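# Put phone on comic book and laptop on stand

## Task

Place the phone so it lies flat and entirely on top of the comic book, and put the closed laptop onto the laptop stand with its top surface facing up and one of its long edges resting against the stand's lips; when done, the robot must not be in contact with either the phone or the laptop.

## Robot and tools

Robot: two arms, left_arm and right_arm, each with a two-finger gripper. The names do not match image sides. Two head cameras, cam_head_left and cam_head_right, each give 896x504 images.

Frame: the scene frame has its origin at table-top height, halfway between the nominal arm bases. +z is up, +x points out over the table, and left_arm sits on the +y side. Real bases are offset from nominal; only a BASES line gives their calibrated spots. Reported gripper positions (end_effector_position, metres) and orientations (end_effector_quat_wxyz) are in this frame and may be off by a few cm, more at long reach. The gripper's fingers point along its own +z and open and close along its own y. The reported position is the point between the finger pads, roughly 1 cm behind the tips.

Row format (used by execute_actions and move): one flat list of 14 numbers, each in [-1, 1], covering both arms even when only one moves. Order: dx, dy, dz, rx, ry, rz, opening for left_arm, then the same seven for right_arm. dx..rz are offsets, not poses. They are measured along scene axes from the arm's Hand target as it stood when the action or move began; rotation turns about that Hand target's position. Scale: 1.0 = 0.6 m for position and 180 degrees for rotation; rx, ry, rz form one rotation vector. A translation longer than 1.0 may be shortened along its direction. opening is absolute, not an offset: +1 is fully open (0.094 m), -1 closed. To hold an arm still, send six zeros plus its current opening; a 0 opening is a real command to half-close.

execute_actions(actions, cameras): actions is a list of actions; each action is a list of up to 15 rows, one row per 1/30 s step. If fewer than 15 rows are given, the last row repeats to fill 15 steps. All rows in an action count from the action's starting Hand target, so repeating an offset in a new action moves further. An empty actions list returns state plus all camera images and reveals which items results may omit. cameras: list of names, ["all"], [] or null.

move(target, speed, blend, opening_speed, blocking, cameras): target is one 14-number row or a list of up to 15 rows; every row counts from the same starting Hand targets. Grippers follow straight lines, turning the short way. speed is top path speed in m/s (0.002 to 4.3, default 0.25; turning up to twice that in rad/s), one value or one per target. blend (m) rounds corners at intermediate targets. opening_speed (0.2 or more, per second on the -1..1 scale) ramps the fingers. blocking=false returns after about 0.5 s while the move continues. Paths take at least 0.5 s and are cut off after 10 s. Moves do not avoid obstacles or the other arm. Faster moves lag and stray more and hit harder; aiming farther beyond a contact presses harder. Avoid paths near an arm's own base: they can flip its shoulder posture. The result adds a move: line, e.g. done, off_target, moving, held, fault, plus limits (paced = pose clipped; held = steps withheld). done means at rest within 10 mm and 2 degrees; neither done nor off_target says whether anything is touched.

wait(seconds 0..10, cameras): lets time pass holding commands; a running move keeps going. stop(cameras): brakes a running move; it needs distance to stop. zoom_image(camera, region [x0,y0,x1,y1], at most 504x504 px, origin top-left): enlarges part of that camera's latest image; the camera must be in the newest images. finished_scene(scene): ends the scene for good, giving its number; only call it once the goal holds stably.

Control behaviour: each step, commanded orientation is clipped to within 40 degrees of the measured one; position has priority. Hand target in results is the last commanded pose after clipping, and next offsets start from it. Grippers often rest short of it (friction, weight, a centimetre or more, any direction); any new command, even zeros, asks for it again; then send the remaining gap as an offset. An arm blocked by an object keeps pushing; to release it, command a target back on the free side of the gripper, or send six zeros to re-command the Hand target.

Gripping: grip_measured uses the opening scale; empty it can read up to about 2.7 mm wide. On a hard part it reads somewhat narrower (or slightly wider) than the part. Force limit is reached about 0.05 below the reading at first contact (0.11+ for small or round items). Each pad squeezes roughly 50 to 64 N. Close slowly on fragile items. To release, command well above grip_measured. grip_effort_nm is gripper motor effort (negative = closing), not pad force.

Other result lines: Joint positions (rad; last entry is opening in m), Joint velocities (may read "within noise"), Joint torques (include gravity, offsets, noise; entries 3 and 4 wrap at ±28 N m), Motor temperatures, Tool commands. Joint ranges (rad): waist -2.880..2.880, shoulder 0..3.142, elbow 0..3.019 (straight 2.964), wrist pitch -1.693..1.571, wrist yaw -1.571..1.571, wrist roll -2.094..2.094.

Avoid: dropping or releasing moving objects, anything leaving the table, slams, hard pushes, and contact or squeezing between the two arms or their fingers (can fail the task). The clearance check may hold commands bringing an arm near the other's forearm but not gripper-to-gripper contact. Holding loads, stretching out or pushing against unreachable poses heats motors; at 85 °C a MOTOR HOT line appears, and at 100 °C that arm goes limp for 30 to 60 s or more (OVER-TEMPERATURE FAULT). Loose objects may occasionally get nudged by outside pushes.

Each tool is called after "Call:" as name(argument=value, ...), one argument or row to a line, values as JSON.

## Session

Call:
execute_actions(
  actions=[],
)

Call:
zoom_image(
  camera="cam_head_left",
  region=[60, 60, 480, 400],
)

Call:
zoom_image(
  camera="cam_head_left",
  region=[400, 60, 820, 400],
)

Scene clock: 0.00 s.
left_arm: end_effector_position=(+0.5762, +0.0326, +0.2203) grip_measured=+1.000 grip_effort_nm=n/a end_effector_quat_wxyz=(+0.373, -0.189, +0.872, +0.255) | right_arm: end_effector_position=(+0.2773, -0.6663, +0.2408) grip_measured=+1.000 grip_effort_nm=n/a end_effector_quat_wxyz=(+0.133, +0.606, +0.784, +0.005)
Joint positions: left_arm=[-0.632 1.766 1.516 -1.115 -0.923 -0.928 0.094] | right_arm=[-0.891 1.408 1.311 -1.216 -0.069 0.44 0.094]
Joint velocities: within noise
Joint torques (N m): no reading
Motor temperatures (°C): left_arm=[22 27 34 24 28 24 28] | right_arm=[26 35 34 25 25 23 26]
Heat: left arm: hottest elbow 34 °C; right arm: hottest shoulder 35 °C.
Hand target: left_arm +0.5823, +0.0284, +0.2385; +0.386, -0.198, +0.868, +0.242 | right_arm +0.2820, -0.6720, +0.2484; +0.142, +0.605, +0.783, +0.003
Tool commands: left_gripper/opening=+1.0 right_gripper/opening=+1.0

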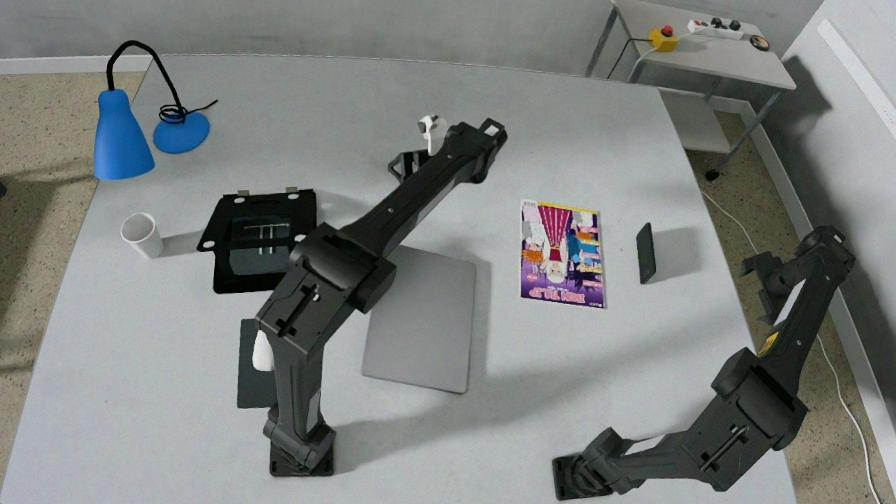

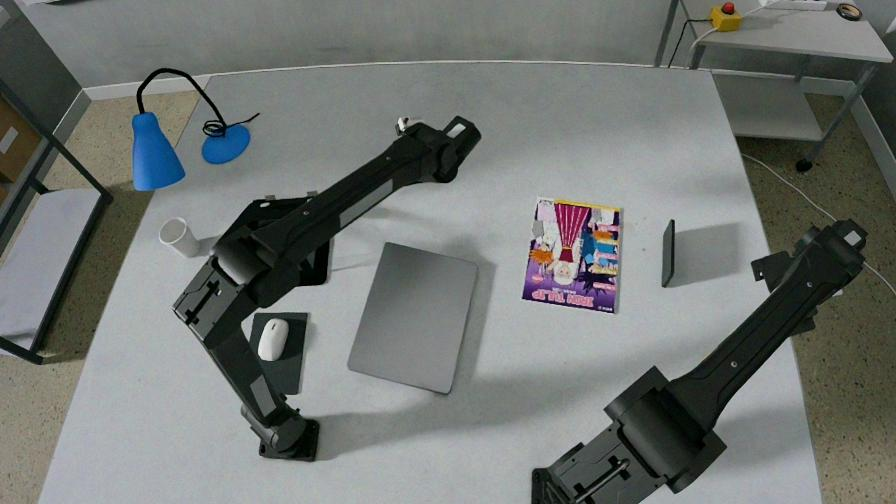

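Scaled by 1.200.

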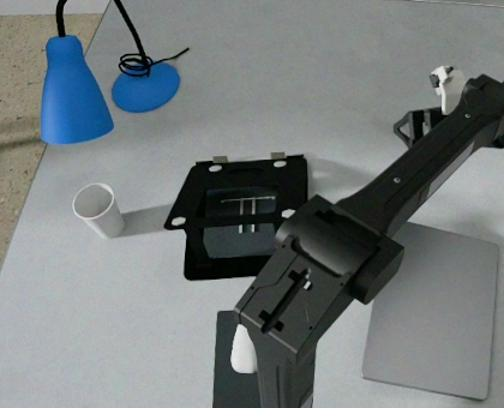

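Scaled by 1.200.

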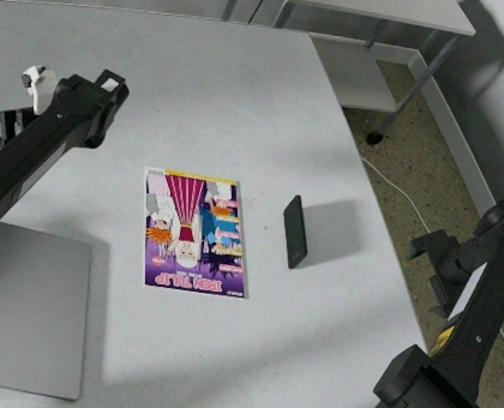

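Call:
move(
  target=[-0.38,0.62,0.1,0,0,0,1,0.3,0.2,-0.05,0.0063,0.0957,0.3608,1],
  speed=0.2,
  cameras=["all"],
)

Call:
zoom_image(
  camera="cam_head_left",
  region=[320, 200, 520, 420],
)

Call:
zoom_image(
  camera="cam_head_right",
  region=[320, 200, 520, 420],
)

Scene clock: 26.53 s.
left_arm: end_effector_position=(+0.3563, +0.3960, +0.2970) grip_measured=+1.000 grip_effort_nm=0.027 end_effector_quat_wxyz=(+0.380, -0.195, +0.872, +0.238) | right_arm: end_effector_position=(+0.4446, -0.5477, +0.2127) grip_measured=+1.000 grip_effort_nm=-0.012 end_effector_quat_wxyz=(-0.007, +0.095, +0.995, +0.003)
Joint positions: left_arm=[0.216 0.769 0.784 -0.73 -0.421 -0.002 0.094] | right_arm=[-0.471 1.742 1.654 -1.498 -0.001 -0.275 0.094]
Joint torques (N m): left_arm=[-0.91 -5.36 10.91 2.15 -0.08 0.04] | right_arm=[0.97 -17.32 13.04 -0.23 0.09 0.06]
Motor temperatures (°C): left_arm=[22 29 37 24 28 24 28] | right_arm=[26 36 41 25 25 23 26]
Heat: left arm: hottest elbow 37 °C; right arm: hottest elbow 41 °C.
Hand target: left_arm +0.3544, +0.4004, +0.2986; +0.387, -0.198, +0.868, +0.242 | right_arm +0.4620, -0.5521, +0.2184; +0.000, +0.087, +0.996, -0.001
Off the commanded pose: left_arm 0.005 m, 1 deg | right_arm 0.019 m, 1 deg.
move: off_target (right_arm)

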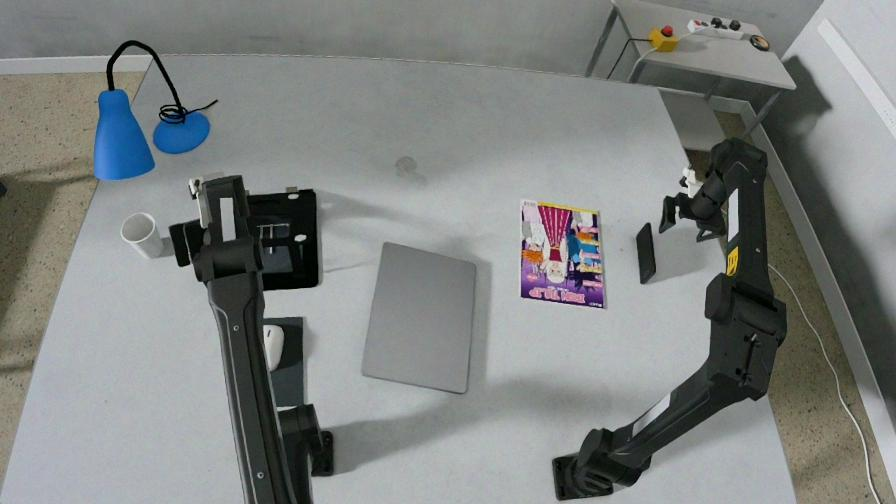

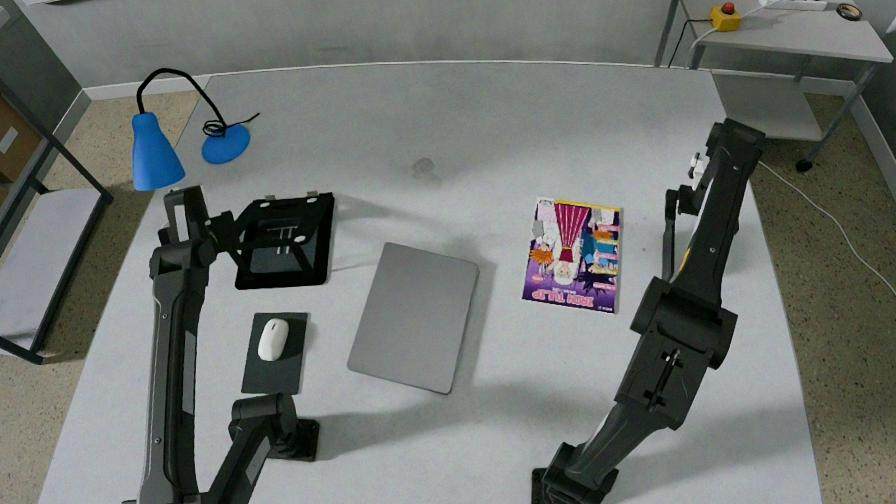

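Scaled by 2.291.

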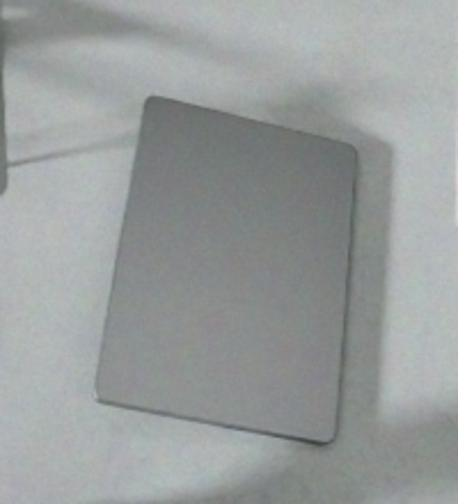

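Scaled by 2.291.

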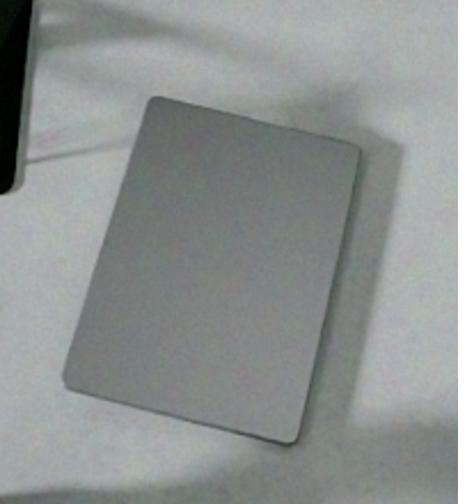

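Call:
zoom_image(
  camera="cam_head_left",
  region=[620, 170, 760, 300],
)

Call:
zoom_image(
  camera="cam_head_right",
  region=[630, 170, 770, 300],
)

Scaled by 3.600.

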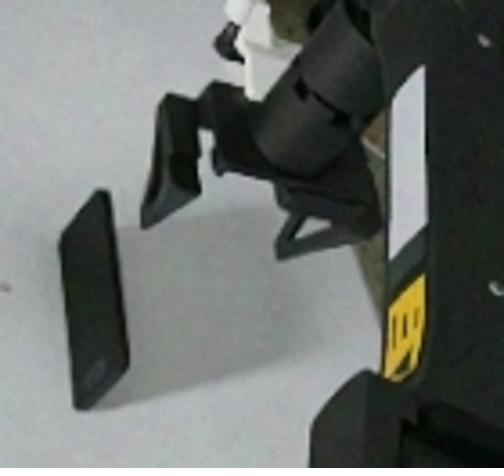

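Scaled by 3.600.

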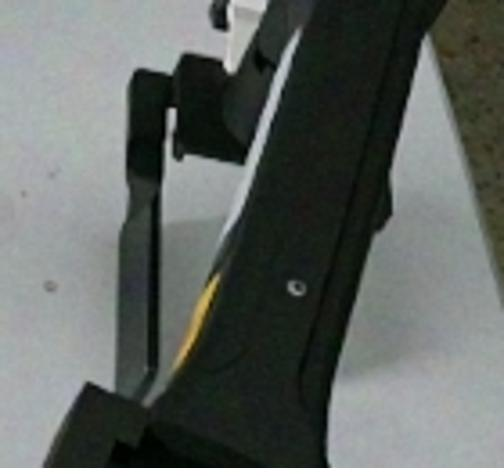

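Call:
move(
  target=[0,0,0,0,0,0,1,0.07,-0.023,-0.08,0,0,0,1],
  speed=0.15,
  cameras=["all"],
)

Call:
zoom_image(
  camera="cam_head_left",
  region=[600, 170, 740, 300],
)

Call:
zoom_image(
  camera="cam_head_right",
  region=[620, 170, 760, 300],
)

Scene clock: 39.17 s.
left_arm: end_effector_position=(+0.3563, +0.3959, +0.2970) grip_measured=+1.000 grip_effort_nm=0.022 end_effector_quat_wxyz=(+0.380, -0.195, +0.872, +0.238) | right_arm: end_effector_position=(+0.4824, -0.5628, +0.1626) grip_measured=+1.000 grip_effort_nm=-0.007 end_effector_quat_wxyz=(-0.018, +0.092, +0.996, +0.007)
Joint positions: left_arm=[0.216 0.769 0.784 -0.73 -0.421 -0.001 0.094] | right_arm=[-0.465 1.885 1.723 -1.449 -0.001 -0.276 0.094]
Joint torques (N m): left_arm=[0.32 -4.89 10.47 2.3 -0.16 0.08] | right_arm=[1.38 -20.19 12.67 0.34 0.07 0.18]
Heat: left arm: hottest elbow 37 °C; right arm: hottest elbow 44 °C.
Hand target: left_arm +0.3544, +0.4004, +0.2986; +0.387, -0.198, +0.868, +0.242 | right_arm +0.5041, -0.5659, +0.1705; +0.000, +0.087, +0.996, -0.001
Off the commanded pose: left_arm 0.005 m, 1 deg | right_arm 0.023 m, 2 deg.
move: off_target (right_arm)

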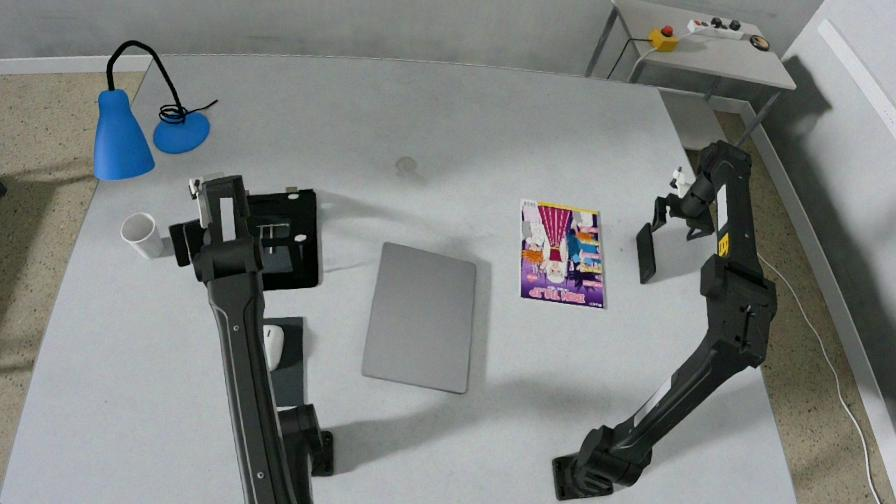

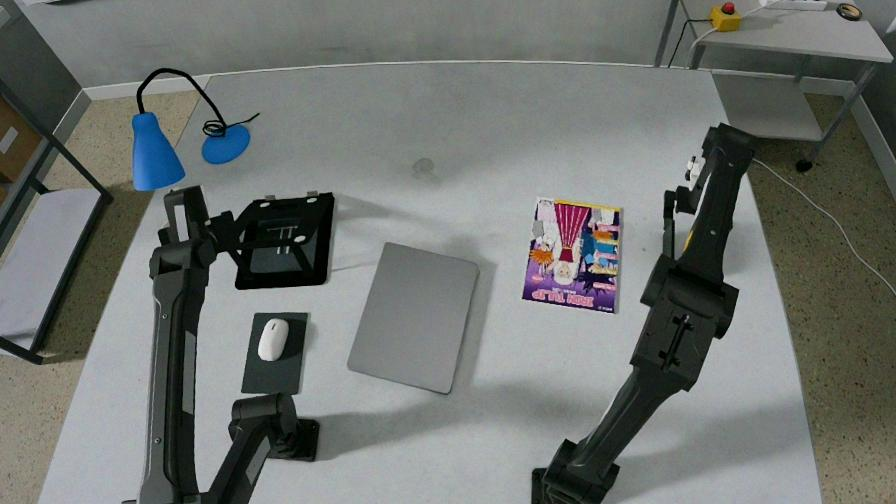

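Scaled by 3.600.

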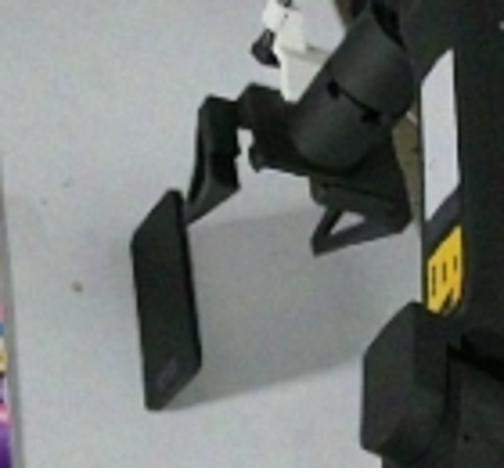

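Scaled by 3.600.

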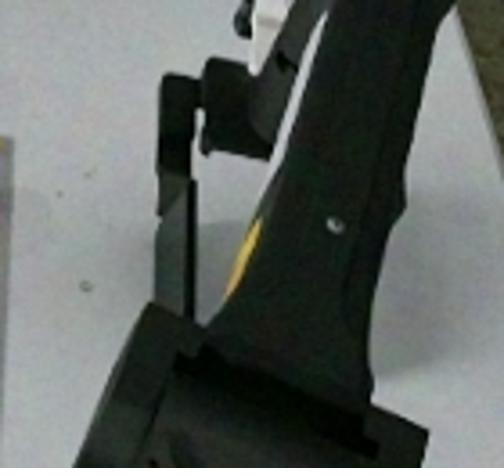

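Call:
move(
  target=[0,0,0,0,0,0,1,0.018,-0.003,-0.163,0,0,0,1],
  speed=0.1,
  cameras=["all"],
)

Call:
zoom_image(
  camera="cam_head_left",
  region=[600, 170, 740, 300],
)

Call:
zoom_image(
  camera="cam_head_right",
  region=[620, 170, 760, 300],
)

Scene clock: 44.20 s.
left_arm: end_effector_position=(+0.3563, +0.3959, +0.2970) grip_measured=+1.000 grip_effort_nm=0.022 end_effector_quat_wxyz=(+0.380, -0.195, +0.872, +0.238) | right_arm: end_effector_position=(+0.5128, -0.5749, +0.0949) grip_measured=+1.000 grip_effort_nm=-0.007 end_effector_quat_wxyz=(+0.014, +0.090, +0.996, -0.005)
Joint positions: left_arm=[0.216 0.769 0.784 -0.73 -0.421 -0.001 0.094] | right_arm=[-0.46 1.968 1.669 -1.242 0 -0.275 0.094]
Joint torques (N m): left_arm=[-0.44 -5.3 10.81 2.18 -0.11 0.06] | right_arm=[1.38 -21.3 7.77 0.59 0.09 0.21]
Heat: left arm: hottest elbow 37 °C; right arm: hottest elbow 43 °C.
Hand target: left_arm +0.3544, +0.4003, +0.2986; +0.387, -0.198, +0.868, +0.242 | right_arm +0.5148, -0.5676, +0.0728; +0.000, +0.087, +0.996, -0.001
Off the commanded pose: left_arm 0.005 m, 1 deg | right_arm 0.023 m, 2 deg.
move: off_target (right_arm)

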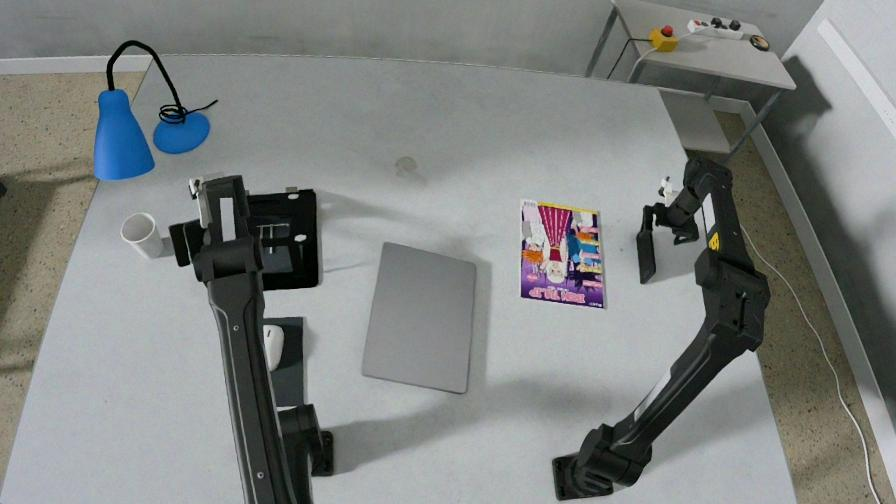

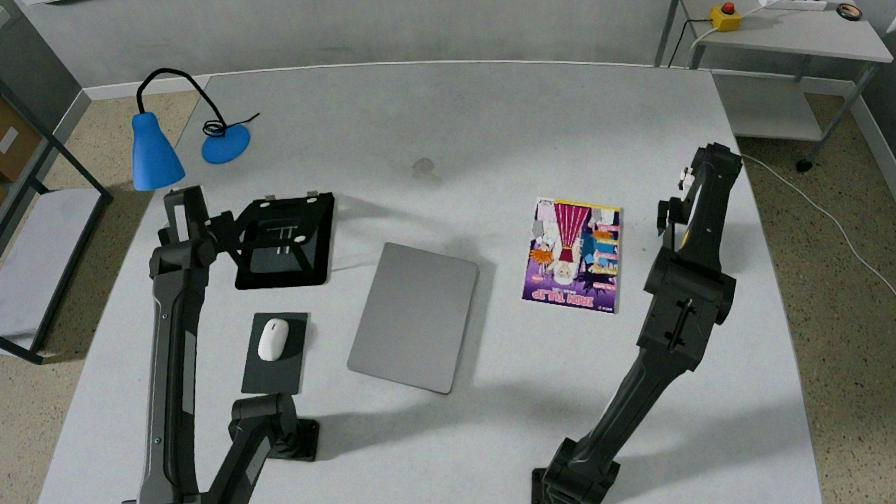

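Scaled by 3.600.

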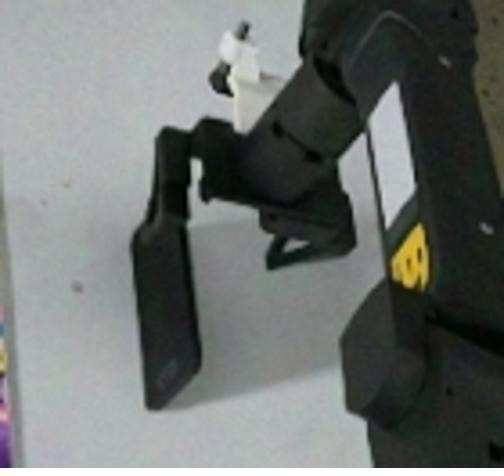

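Scaled by 3.600.

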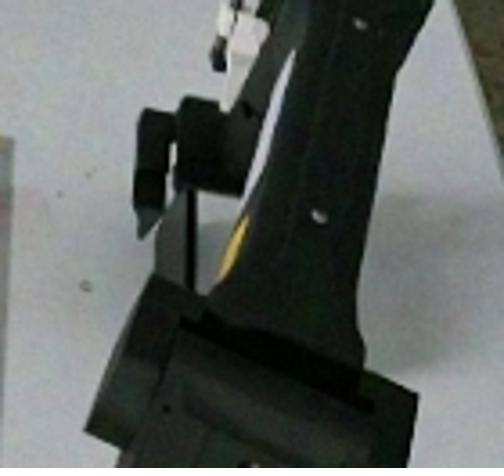

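Call:
move(
  target=[0,0,0,0,0,0,1,-0.03,0.012,-0.03,0,0,0,1],
  speed=0.1,
  cameras=["all"],
)

Call:
zoom_image(
  camera="cam_head_left",
  region=[600, 170, 740, 300],
)

Call:
zoom_image(
  camera="cam_head_right",
  region=[620, 170, 760, 300],
)

Scene clock: 49.20 s.
left_arm: end_effector_position=(+0.3563, +0.3959, +0.2970) grip_measured=+1.000 grip_effort_nm=0.017 end_effector_quat_wxyz=(+0.380, -0.195, +0.872, +0.238) | right_arm: end_effector_position=(+0.4968, -0.5670, +0.0615) grip_measured=+1.000 grip_effort_nm=-0.012 end_effector_quat_wxyz=(+0.003, +0.090, +0.996, -0.001)
Joint positions: left_arm=[0.216 0.769 0.784 -0.73 -0.421 -0.001 0.094] | right_arm=[-0.46 1.968 1.576 -1.173 0 -0.275 0.094]
Joint torques (N m): left_arm=[0.03 -5.36 10.61 2.4 -0.08 0.09] | right_arm=[1.2 -22.65 7.17 0.53 0.07 0.2]
Heat: left arm: hottest elbow 37 °C; right arm: hottest elbow 43 °C.
Hand target: left_arm +0.3544, +0.4003, +0.2986; +0.387, -0.198, +0.868, +0.242 | right_arm +0.4968, -0.5603, +0.0547; +0.000, +0.087, +0.996, -0.001
Off the commanded pose: left_arm 0.005 m, 1 deg | right_arm 0.009 m, 0 deg.
move: done

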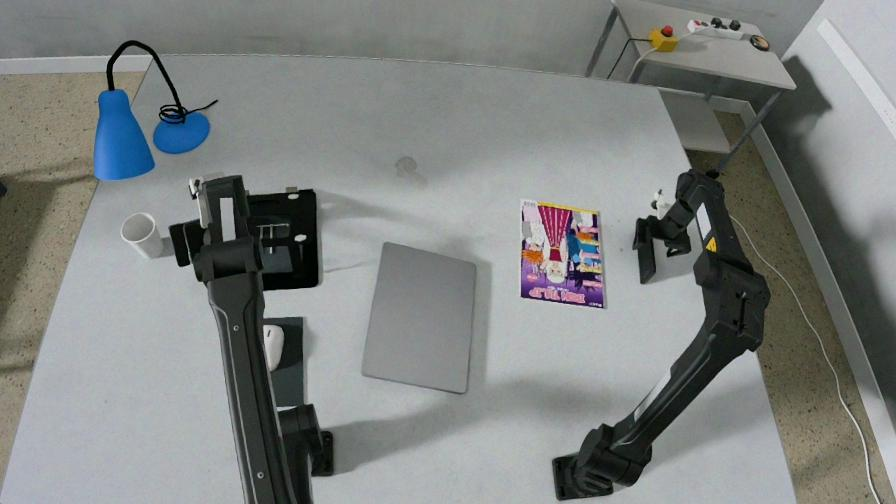

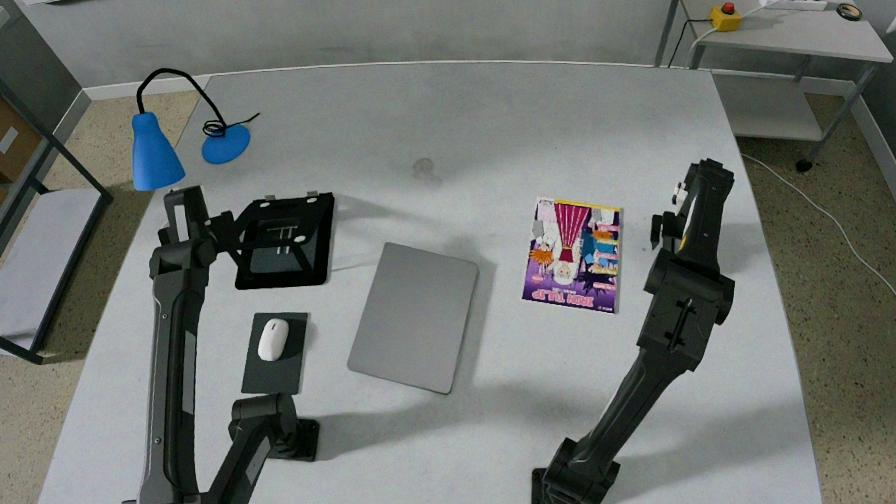

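Scaled by 3.600.

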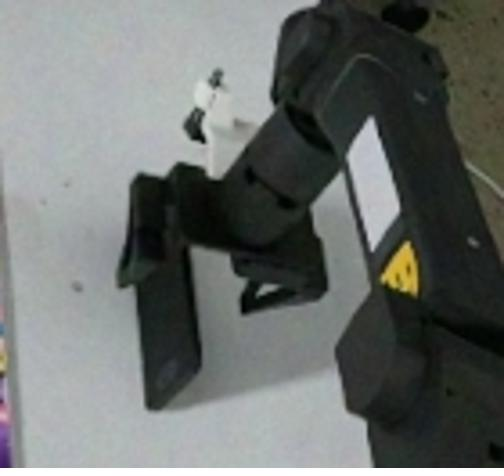

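Scaled by 3.600.

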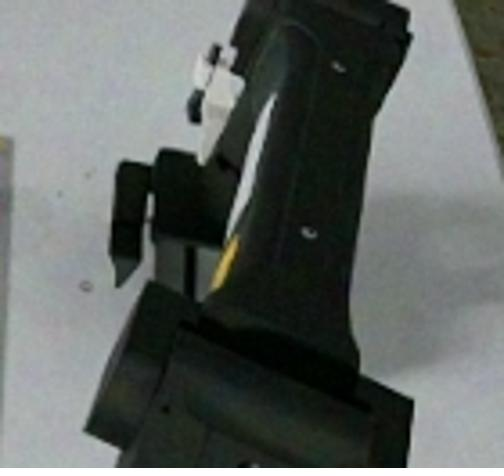

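Call:
move(
  target=[0,0,0,0,0,0,1,0,0.0,0,0,0,0,-0.9],
  opening_speed=0.5,
  cameras=["all"],
)

Call:
zoom_image(
  camera="cam_head_left",
  region=[600, 170, 740, 300],
)

Scene clock: 55.87 s.
left_arm: end_effector_position=(+0.3563, +0.3959, +0.2970) grip_measured=+1.000 grip_effort_nm=0.022 end_effector_quat_wxyz=(+0.380, -0.195, +0.872, +0.238) | right_arm: end_effector_position=(+0.4970, -0.5667, +0.0615) grip_measured=-0.843 grip_effort_nm=-0.965 end_effector_quat_wxyz=(+0.003, +0.090, +0.996, -0.001)
Joint positions: left_arm=[0.216 0.769 0.784 -0.73 -0.421 -0.001 0.094] | right_arm=[-0.46 1.968 1.576 -1.173 0 -0.275 0.007]
Joint torques (N m): left_arm=[-0.38 -4.78 10.73 2.32 -0.07 0.11] | right_arm=[1.03 -23 7.08 0.53 0.05 0.2]
Heat: left arm: hottest elbow 37 °C; right arm: hottest elbow 42 °C.
Hand target: left_arm +0.3544, +0.4003, +0.2986; +0.387, -0.198, +0.868, +0.242 | right_arm +0.4968, -0.5603, +0.0547; +0.000, +0.087, +0.996, -0.001
Off the commanded pose: left_arm 0.005 m, 1 deg | right_arm 0.009 m, 0 deg.
move: done

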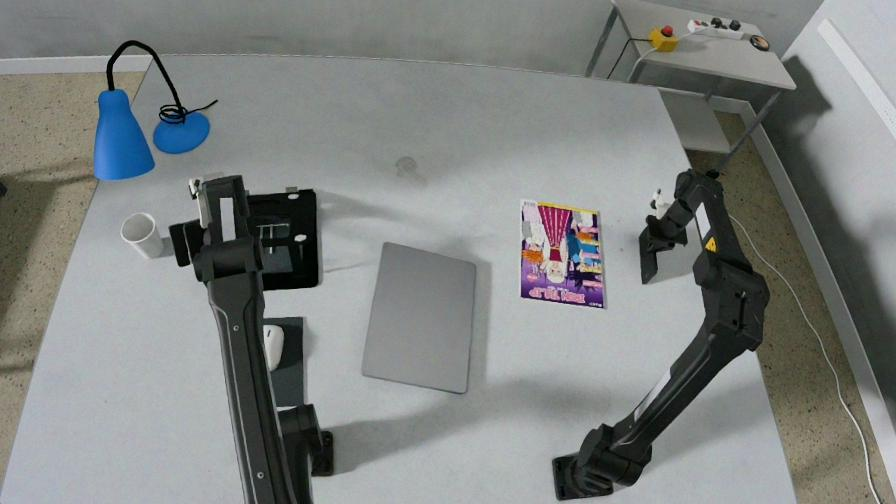

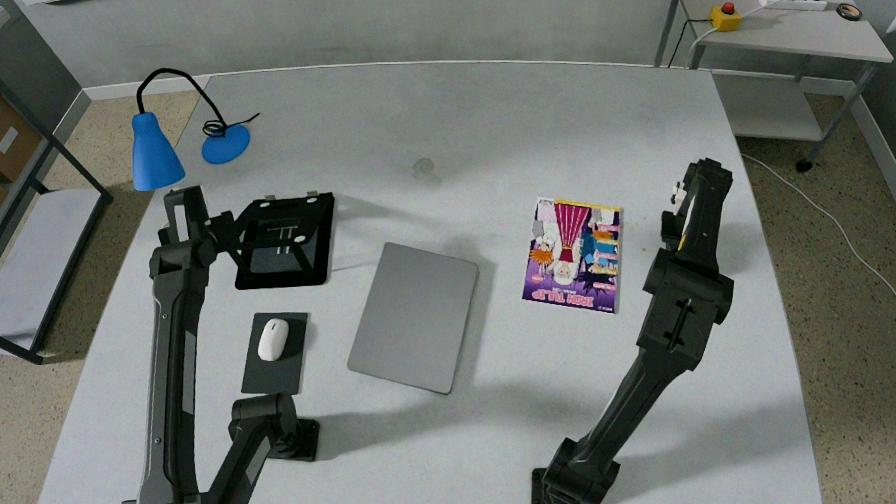

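Scaled by 3.600.

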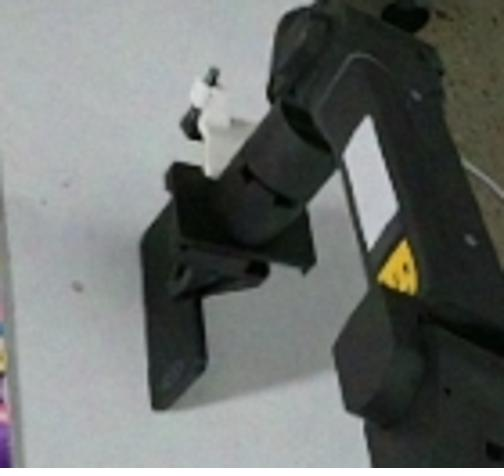

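Call:
move(
  target=[
    [0,0,0,0,0,0,1,0,0,0.15,0,0,0,-0.9],
    [0,0,0,0,0,0,1,0.01,0.315,0.17,0.301,-0.052,0,-0.9],
  ],
  speed=0.13,
  blend=0.03,
  cameras=["all"],
)

Call:
zoom_image(
  camera="cam_head_left",
  region=[500, 160, 680, 320],
)

Call:
zoom_image(
  camera="cam_head_right",
  region=[500, 160, 680, 320],
)

Scene clock: 70.40 s.
left_arm: end_effector_position=(+0.3563, +0.3959, +0.2970) grip_measured=+1.000 grip_effort_nm=0.027 end_effector_quat_wxyz=(+0.380, -0.195, +0.872, +0.238) | right_arm: end_effector_position=(+0.5062, -0.3800, +0.1570) grip_measured=-0.847 grip_effort_nm=-1.038 end_effector_quat_wxyz=(+0.046, +0.081, +0.886, +0.453)
Joint positions: left_arm=[0.216 0.769 0.784 -0.73 -0.421 -0.001 0.094] | right_arm=[-0.392 1.908 1.543 -1.467 -0.921 -0.335 0.007]
Joint torques (N m): left_arm=[-0.38 -5.19 10.59 2.35 -0.08 0.08] | right_arm=[1.26 -21.71 7.06 -0.68 -0.76 0.05]
Heat: left arm: hottest elbow 37 °C; right arm: hottest elbow 42 °C.
Hand target: left_arm +0.3544, +0.4003, +0.2986; +0.387, -0.198, +0.868, +0.242 | right_arm +0.5028, -0.3713, +0.1566; +0.038, +0.077, +0.884, +0.459
Off the commanded pose: left_arm 0.005 m, 1 deg | right_arm 0.009 m, 1 deg.
move: done

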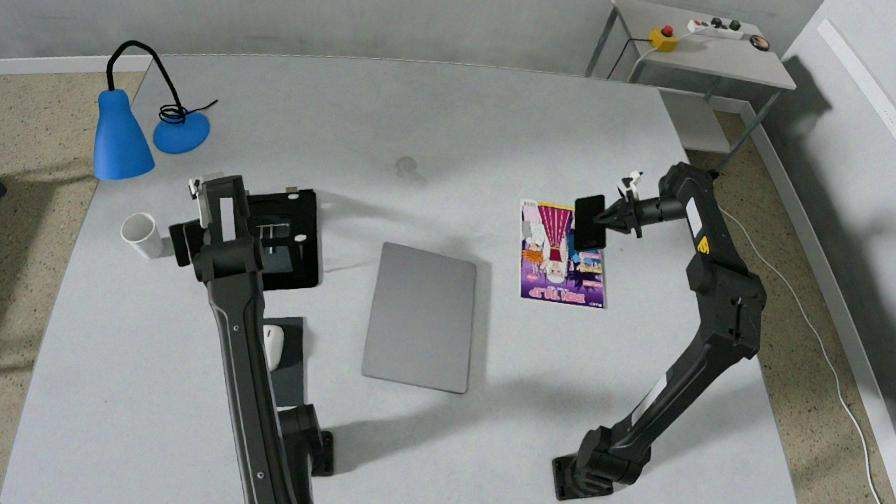

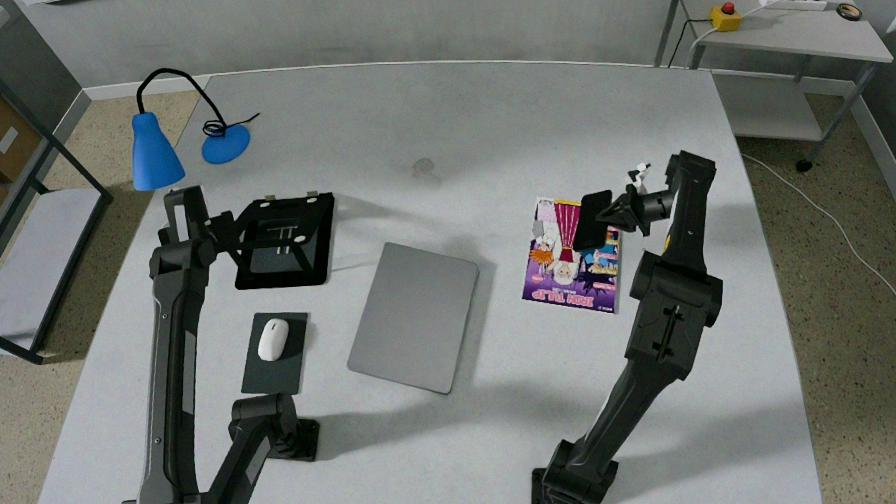

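Scaled by 2.800.

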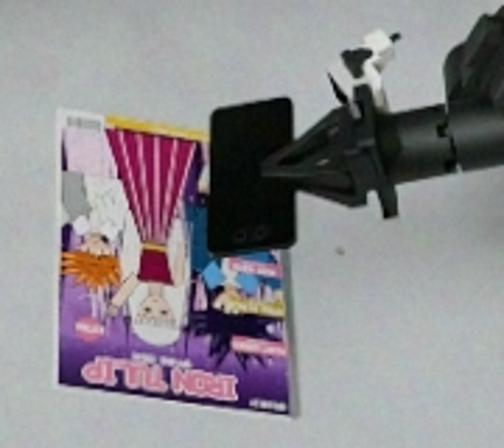

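Scaled by 2.800.

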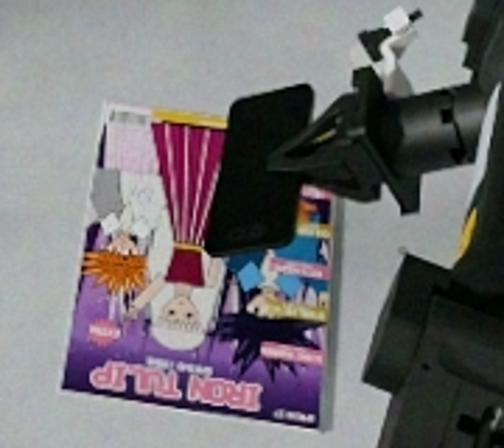

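Call:
move(
  target=[0,0,0,0,0,0,1,-0.015,0.057,-0.165,0,0,0,-0.9],
  speed=0.1,
  cameras=["all"],
)

Call:
zoom_image(
  camera="cam_head_left",
  region=[500, 170, 660, 320],
)

Call:
zoom_image(
  camera="cam_head_right",
  region=[510, 170, 670, 320],
)

Scene clock: 75.73 s.
left_arm: end_effector_position=(+0.3563, +0.3961, +0.2970) grip_measured=+1.000 grip_effort_nm=0.022 end_effector_quat_wxyz=(+0.380, -0.195, +0.872, +0.238) | right_arm: end_effector_position=(+0.4947, -0.3444, +0.0672) grip_measured=-0.847 grip_effort_nm=-1.038 end_effector_quat_wxyz=(+0.048, +0.075, +0.887, +0.454)
Joint positions: left_arm=[0.216 0.769 0.784 -0.73 -0.421 -0.001 0.094] | right_arm=[-0.338 1.953 1.349 -1.163 -0.934 -0.263 0.007]
Joint torques (N m): left_arm=[0.03 -5.01 10.71 2.22 -0.1 0.07] | right_arm=[1.2 -19.43 6.53 0.13 -0.78 0.19]
Heat: left arm: hottest elbow 37 °C; right arm: hottest elbow 41 °C.
Hand target: left_arm +0.3544, +0.4005, +0.2986; +0.386, -0.198, +0.868, +0.242 | right_arm +0.4938, -0.3371, +0.0575; +0.038, +0.077, +0.884, +0.459
Off the commanded pose: left_arm 0.005 m, 1 deg | right_arm 0.012 m, 1 deg.
move: off_target (right_arm)

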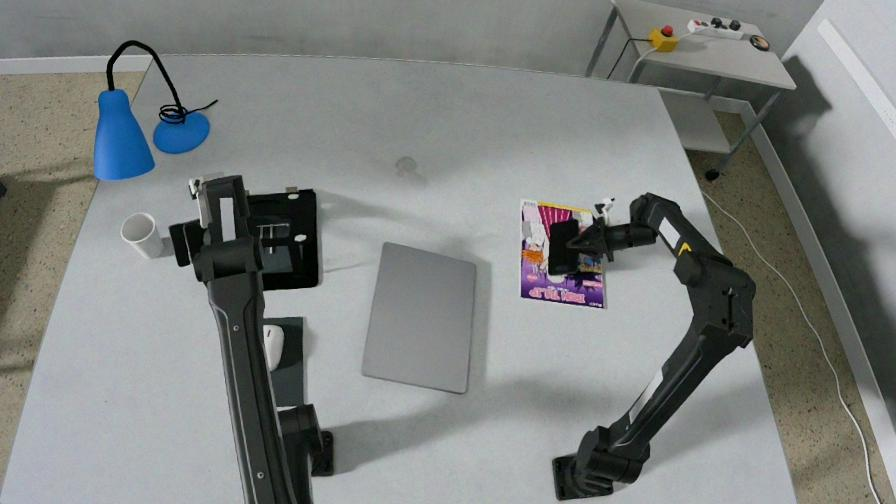

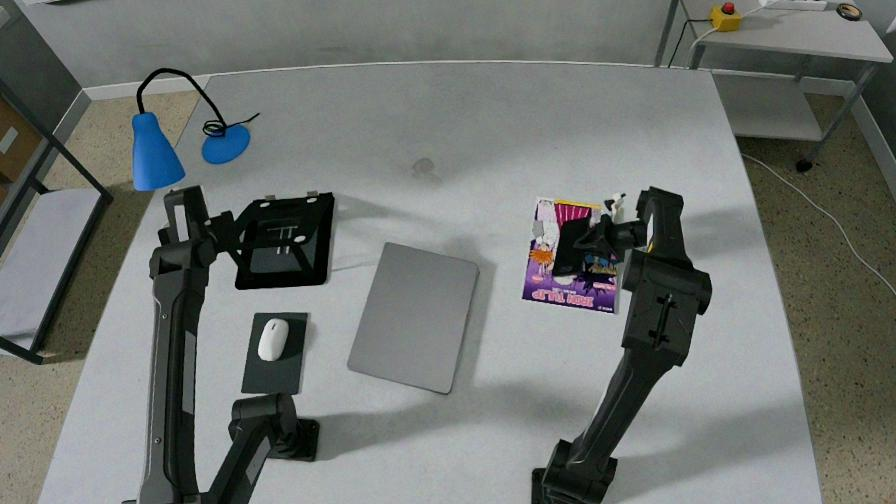

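Scaled by 3.150.

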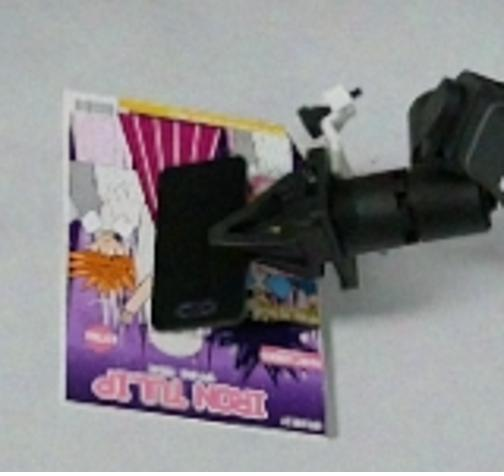

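Scaled by 3.150.

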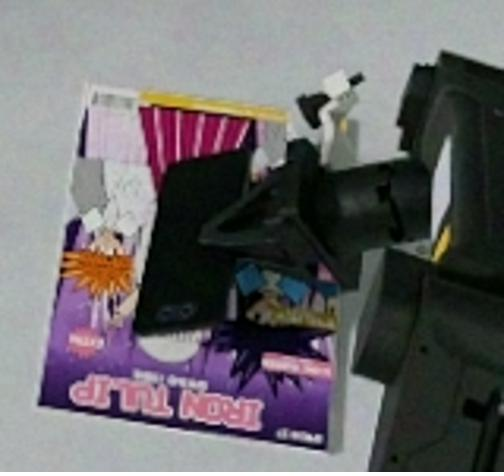

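Call:
move(
  target=[0,0,0,0,0,0,1,0.0,0.0,-0.04,0,0,0,-0.9],
  speed=0.05,
  cameras=["all"],
)

Call:
zoom_image(
  camera="cam_head_left",
  region=[500, 170, 660, 320],
)

Call:
zoom_image(
  camera="cam_head_right",
  region=[510, 170, 670, 320],
)

Scene clock: 79.30 s.
left_arm: end_effector_position=(+0.3563, +0.3961, +0.2970) grip_measured=+1.000 grip_effort_nm=0.022 end_effector_quat_wxyz=(+0.380, -0.195, +0.872, +0.238) | right_arm: end_effector_position=(+0.4959, -0.3445, +0.0461) grip_measured=-0.847 grip_effort_nm=-1.043 end_effector_quat_wxyz=(+0.051, +0.074, +0.886, +0.455)
Joint positions: left_arm=[0.216 0.769 0.784 -0.73 -0.421 -0.001 0.094] | right_arm=[-0.338 1.986 1.336 -1.112 -0.938 -0.263 0.007]
Joint torques (N m): left_arm=[0.09 -5.3 10.66 2.21 -0.09 0.06] | right_arm=[1.2 -19.84 6.12 0.13 -0.66 0.14]
Heat: left arm: hottest elbow 37 °C; right arm: hottest elbow 41 °C.
Hand target: left_arm +0.3544, +0.4004, +0.2986; +0.386, -0.198, +0.868, +0.242 | right_arm +0.4939, -0.3371, +0.0337; +0.039, +0.077, +0.884, +0.459
Off the commanded pose: left_arm 0.005 m, 1 deg | right_arm 0.015 m, 2 deg.
move: off_target (right_arm)

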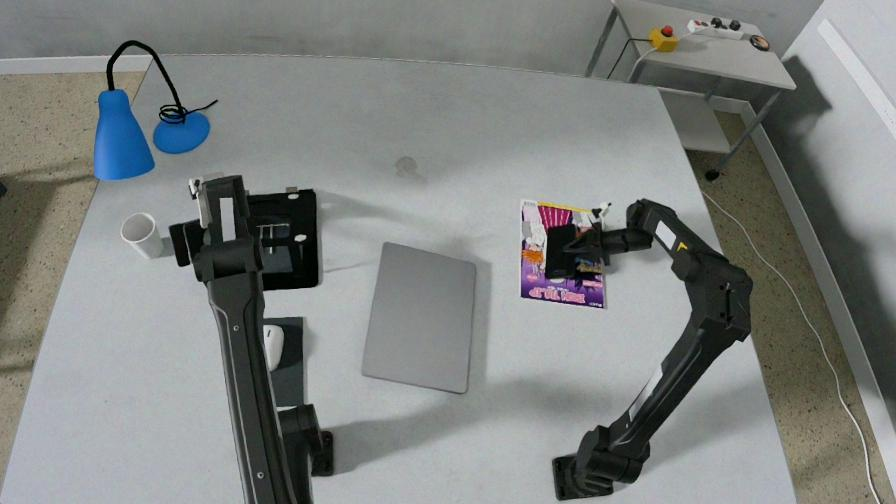

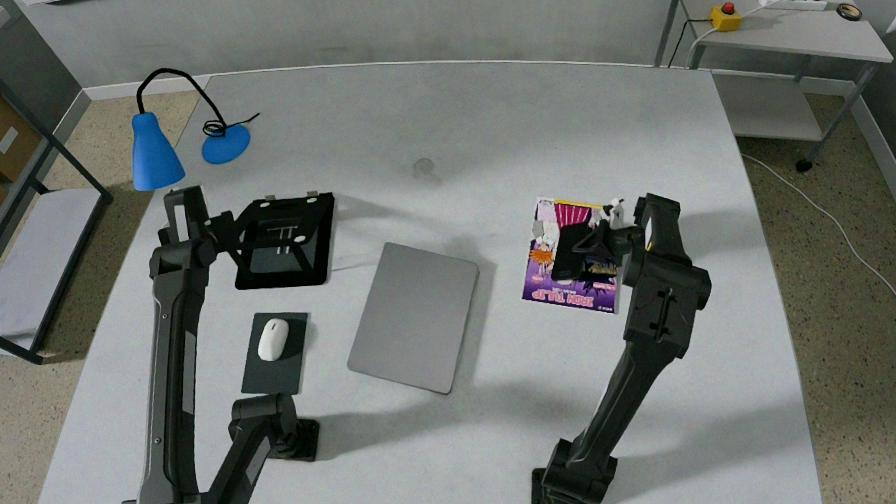

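Scaled by 3.150.

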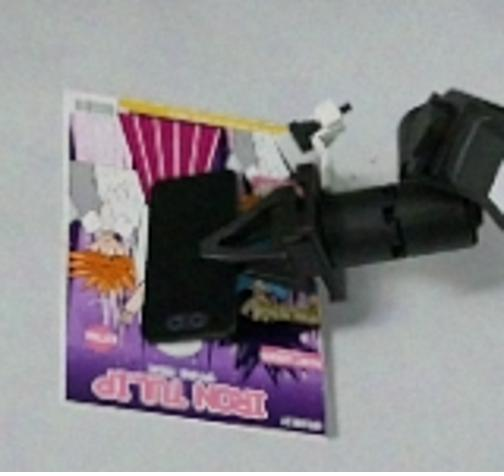

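Scaled by 3.150.

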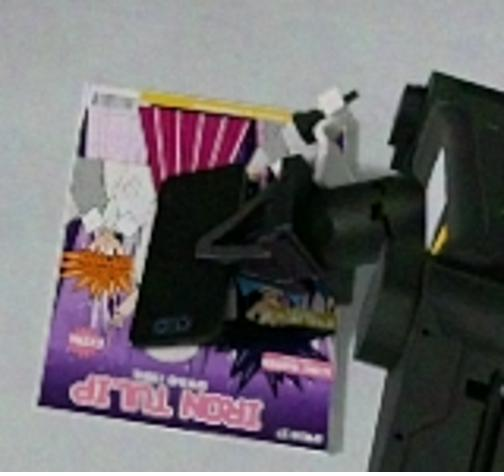

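Call:
move(
  target=[0,0,0,0,0,0,1,0.0,0.0,-0.025,0.03,-0.005,0,-0.9],
  speed=0.04,
  cameras=["all"],
)

Call:
zoom_image(
  camera="cam_head_left",
  region=[500, 170, 660, 320],
)

Call:
zoom_image(
  camera="cam_head_right",
  region=[510, 170, 670, 320],
)

Scene clock: 84.13 s.
left_arm: end_effector_position=(+0.3563, +0.3961, +0.2970) grip_measured=+1.000 grip_effort_nm=0.027 end_effector_quat_wxyz=(+0.380, -0.195, +0.872, +0.238) | right_arm: end_effector_position=(+0.4978, -0.3354, +0.0402) grip_measured=-0.847 grip_effort_nm=-1.043 end_effector_quat_wxyz=(+0.058, +0.069, +0.862, +0.498)
Joint positions: left_arm=[0.216 0.769 0.784 -0.73 -0.421 -0.001 0.094] | right_arm=[-0.338 2.026 1.336 -1.115 -1.035 -0.308 0.007]
Joint torques (N m): left_arm=[-0.38 -5.3 10.66 2.13 -0.14 0.04] | right_arm=[0.15 -18.08 6.6 -0.44 -0.34 -0.02]
Heat: left arm: hottest elbow 37 °C; right arm: hottest shoulder 40 °C.
Hand target: left_arm +0.3544, +0.4004, +0.2986; +0.386, -0.198, +0.868, +0.242 | right_arm +0.4938, -0.3371, +0.0186; +0.042, +0.075, +0.861, +0.501
Off the commanded pose: left_arm 0.005 m, 1 deg | right_arm 0.022 m, 2 deg.
move: off_target (right_arm)

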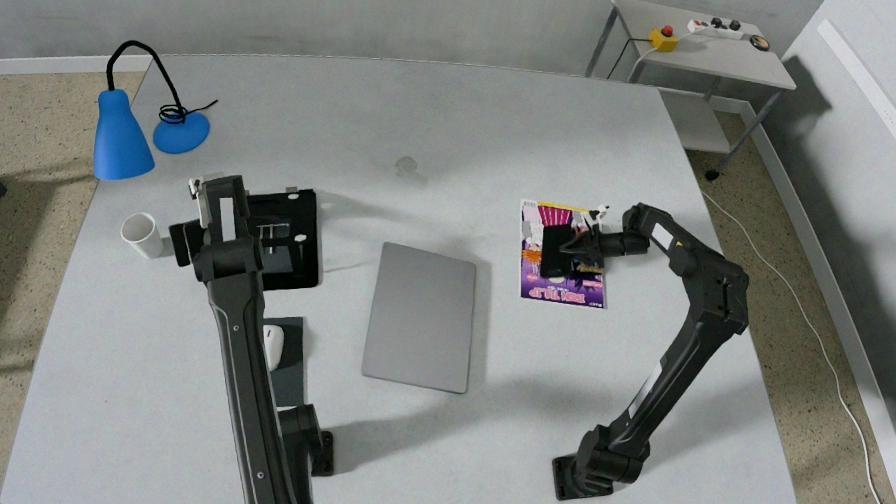

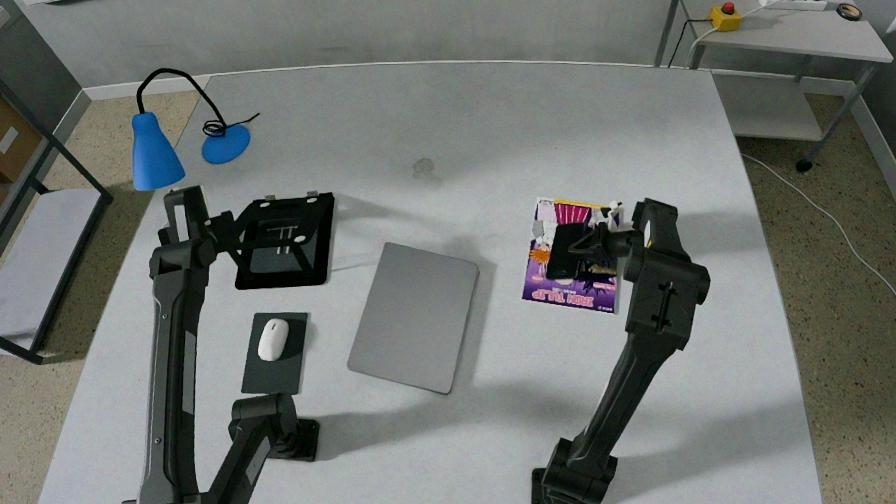

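Scaled by 3.150.

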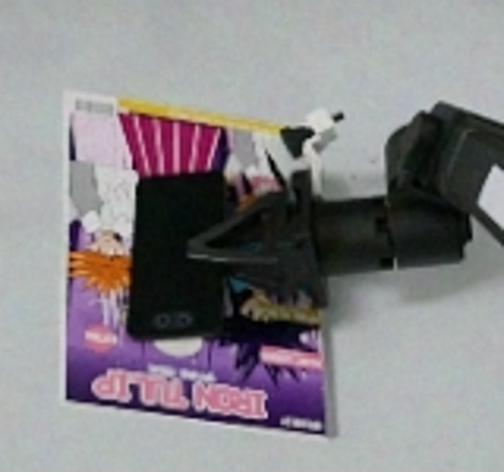

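Scaled by 3.150.

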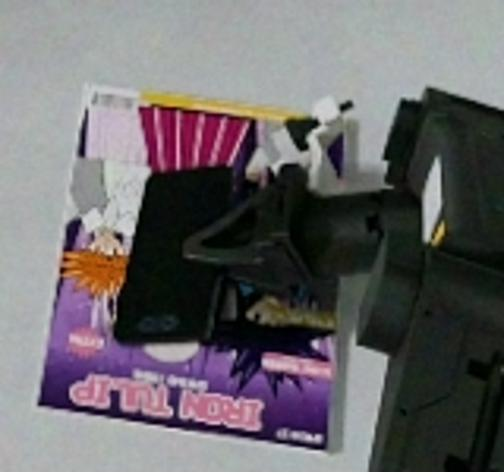

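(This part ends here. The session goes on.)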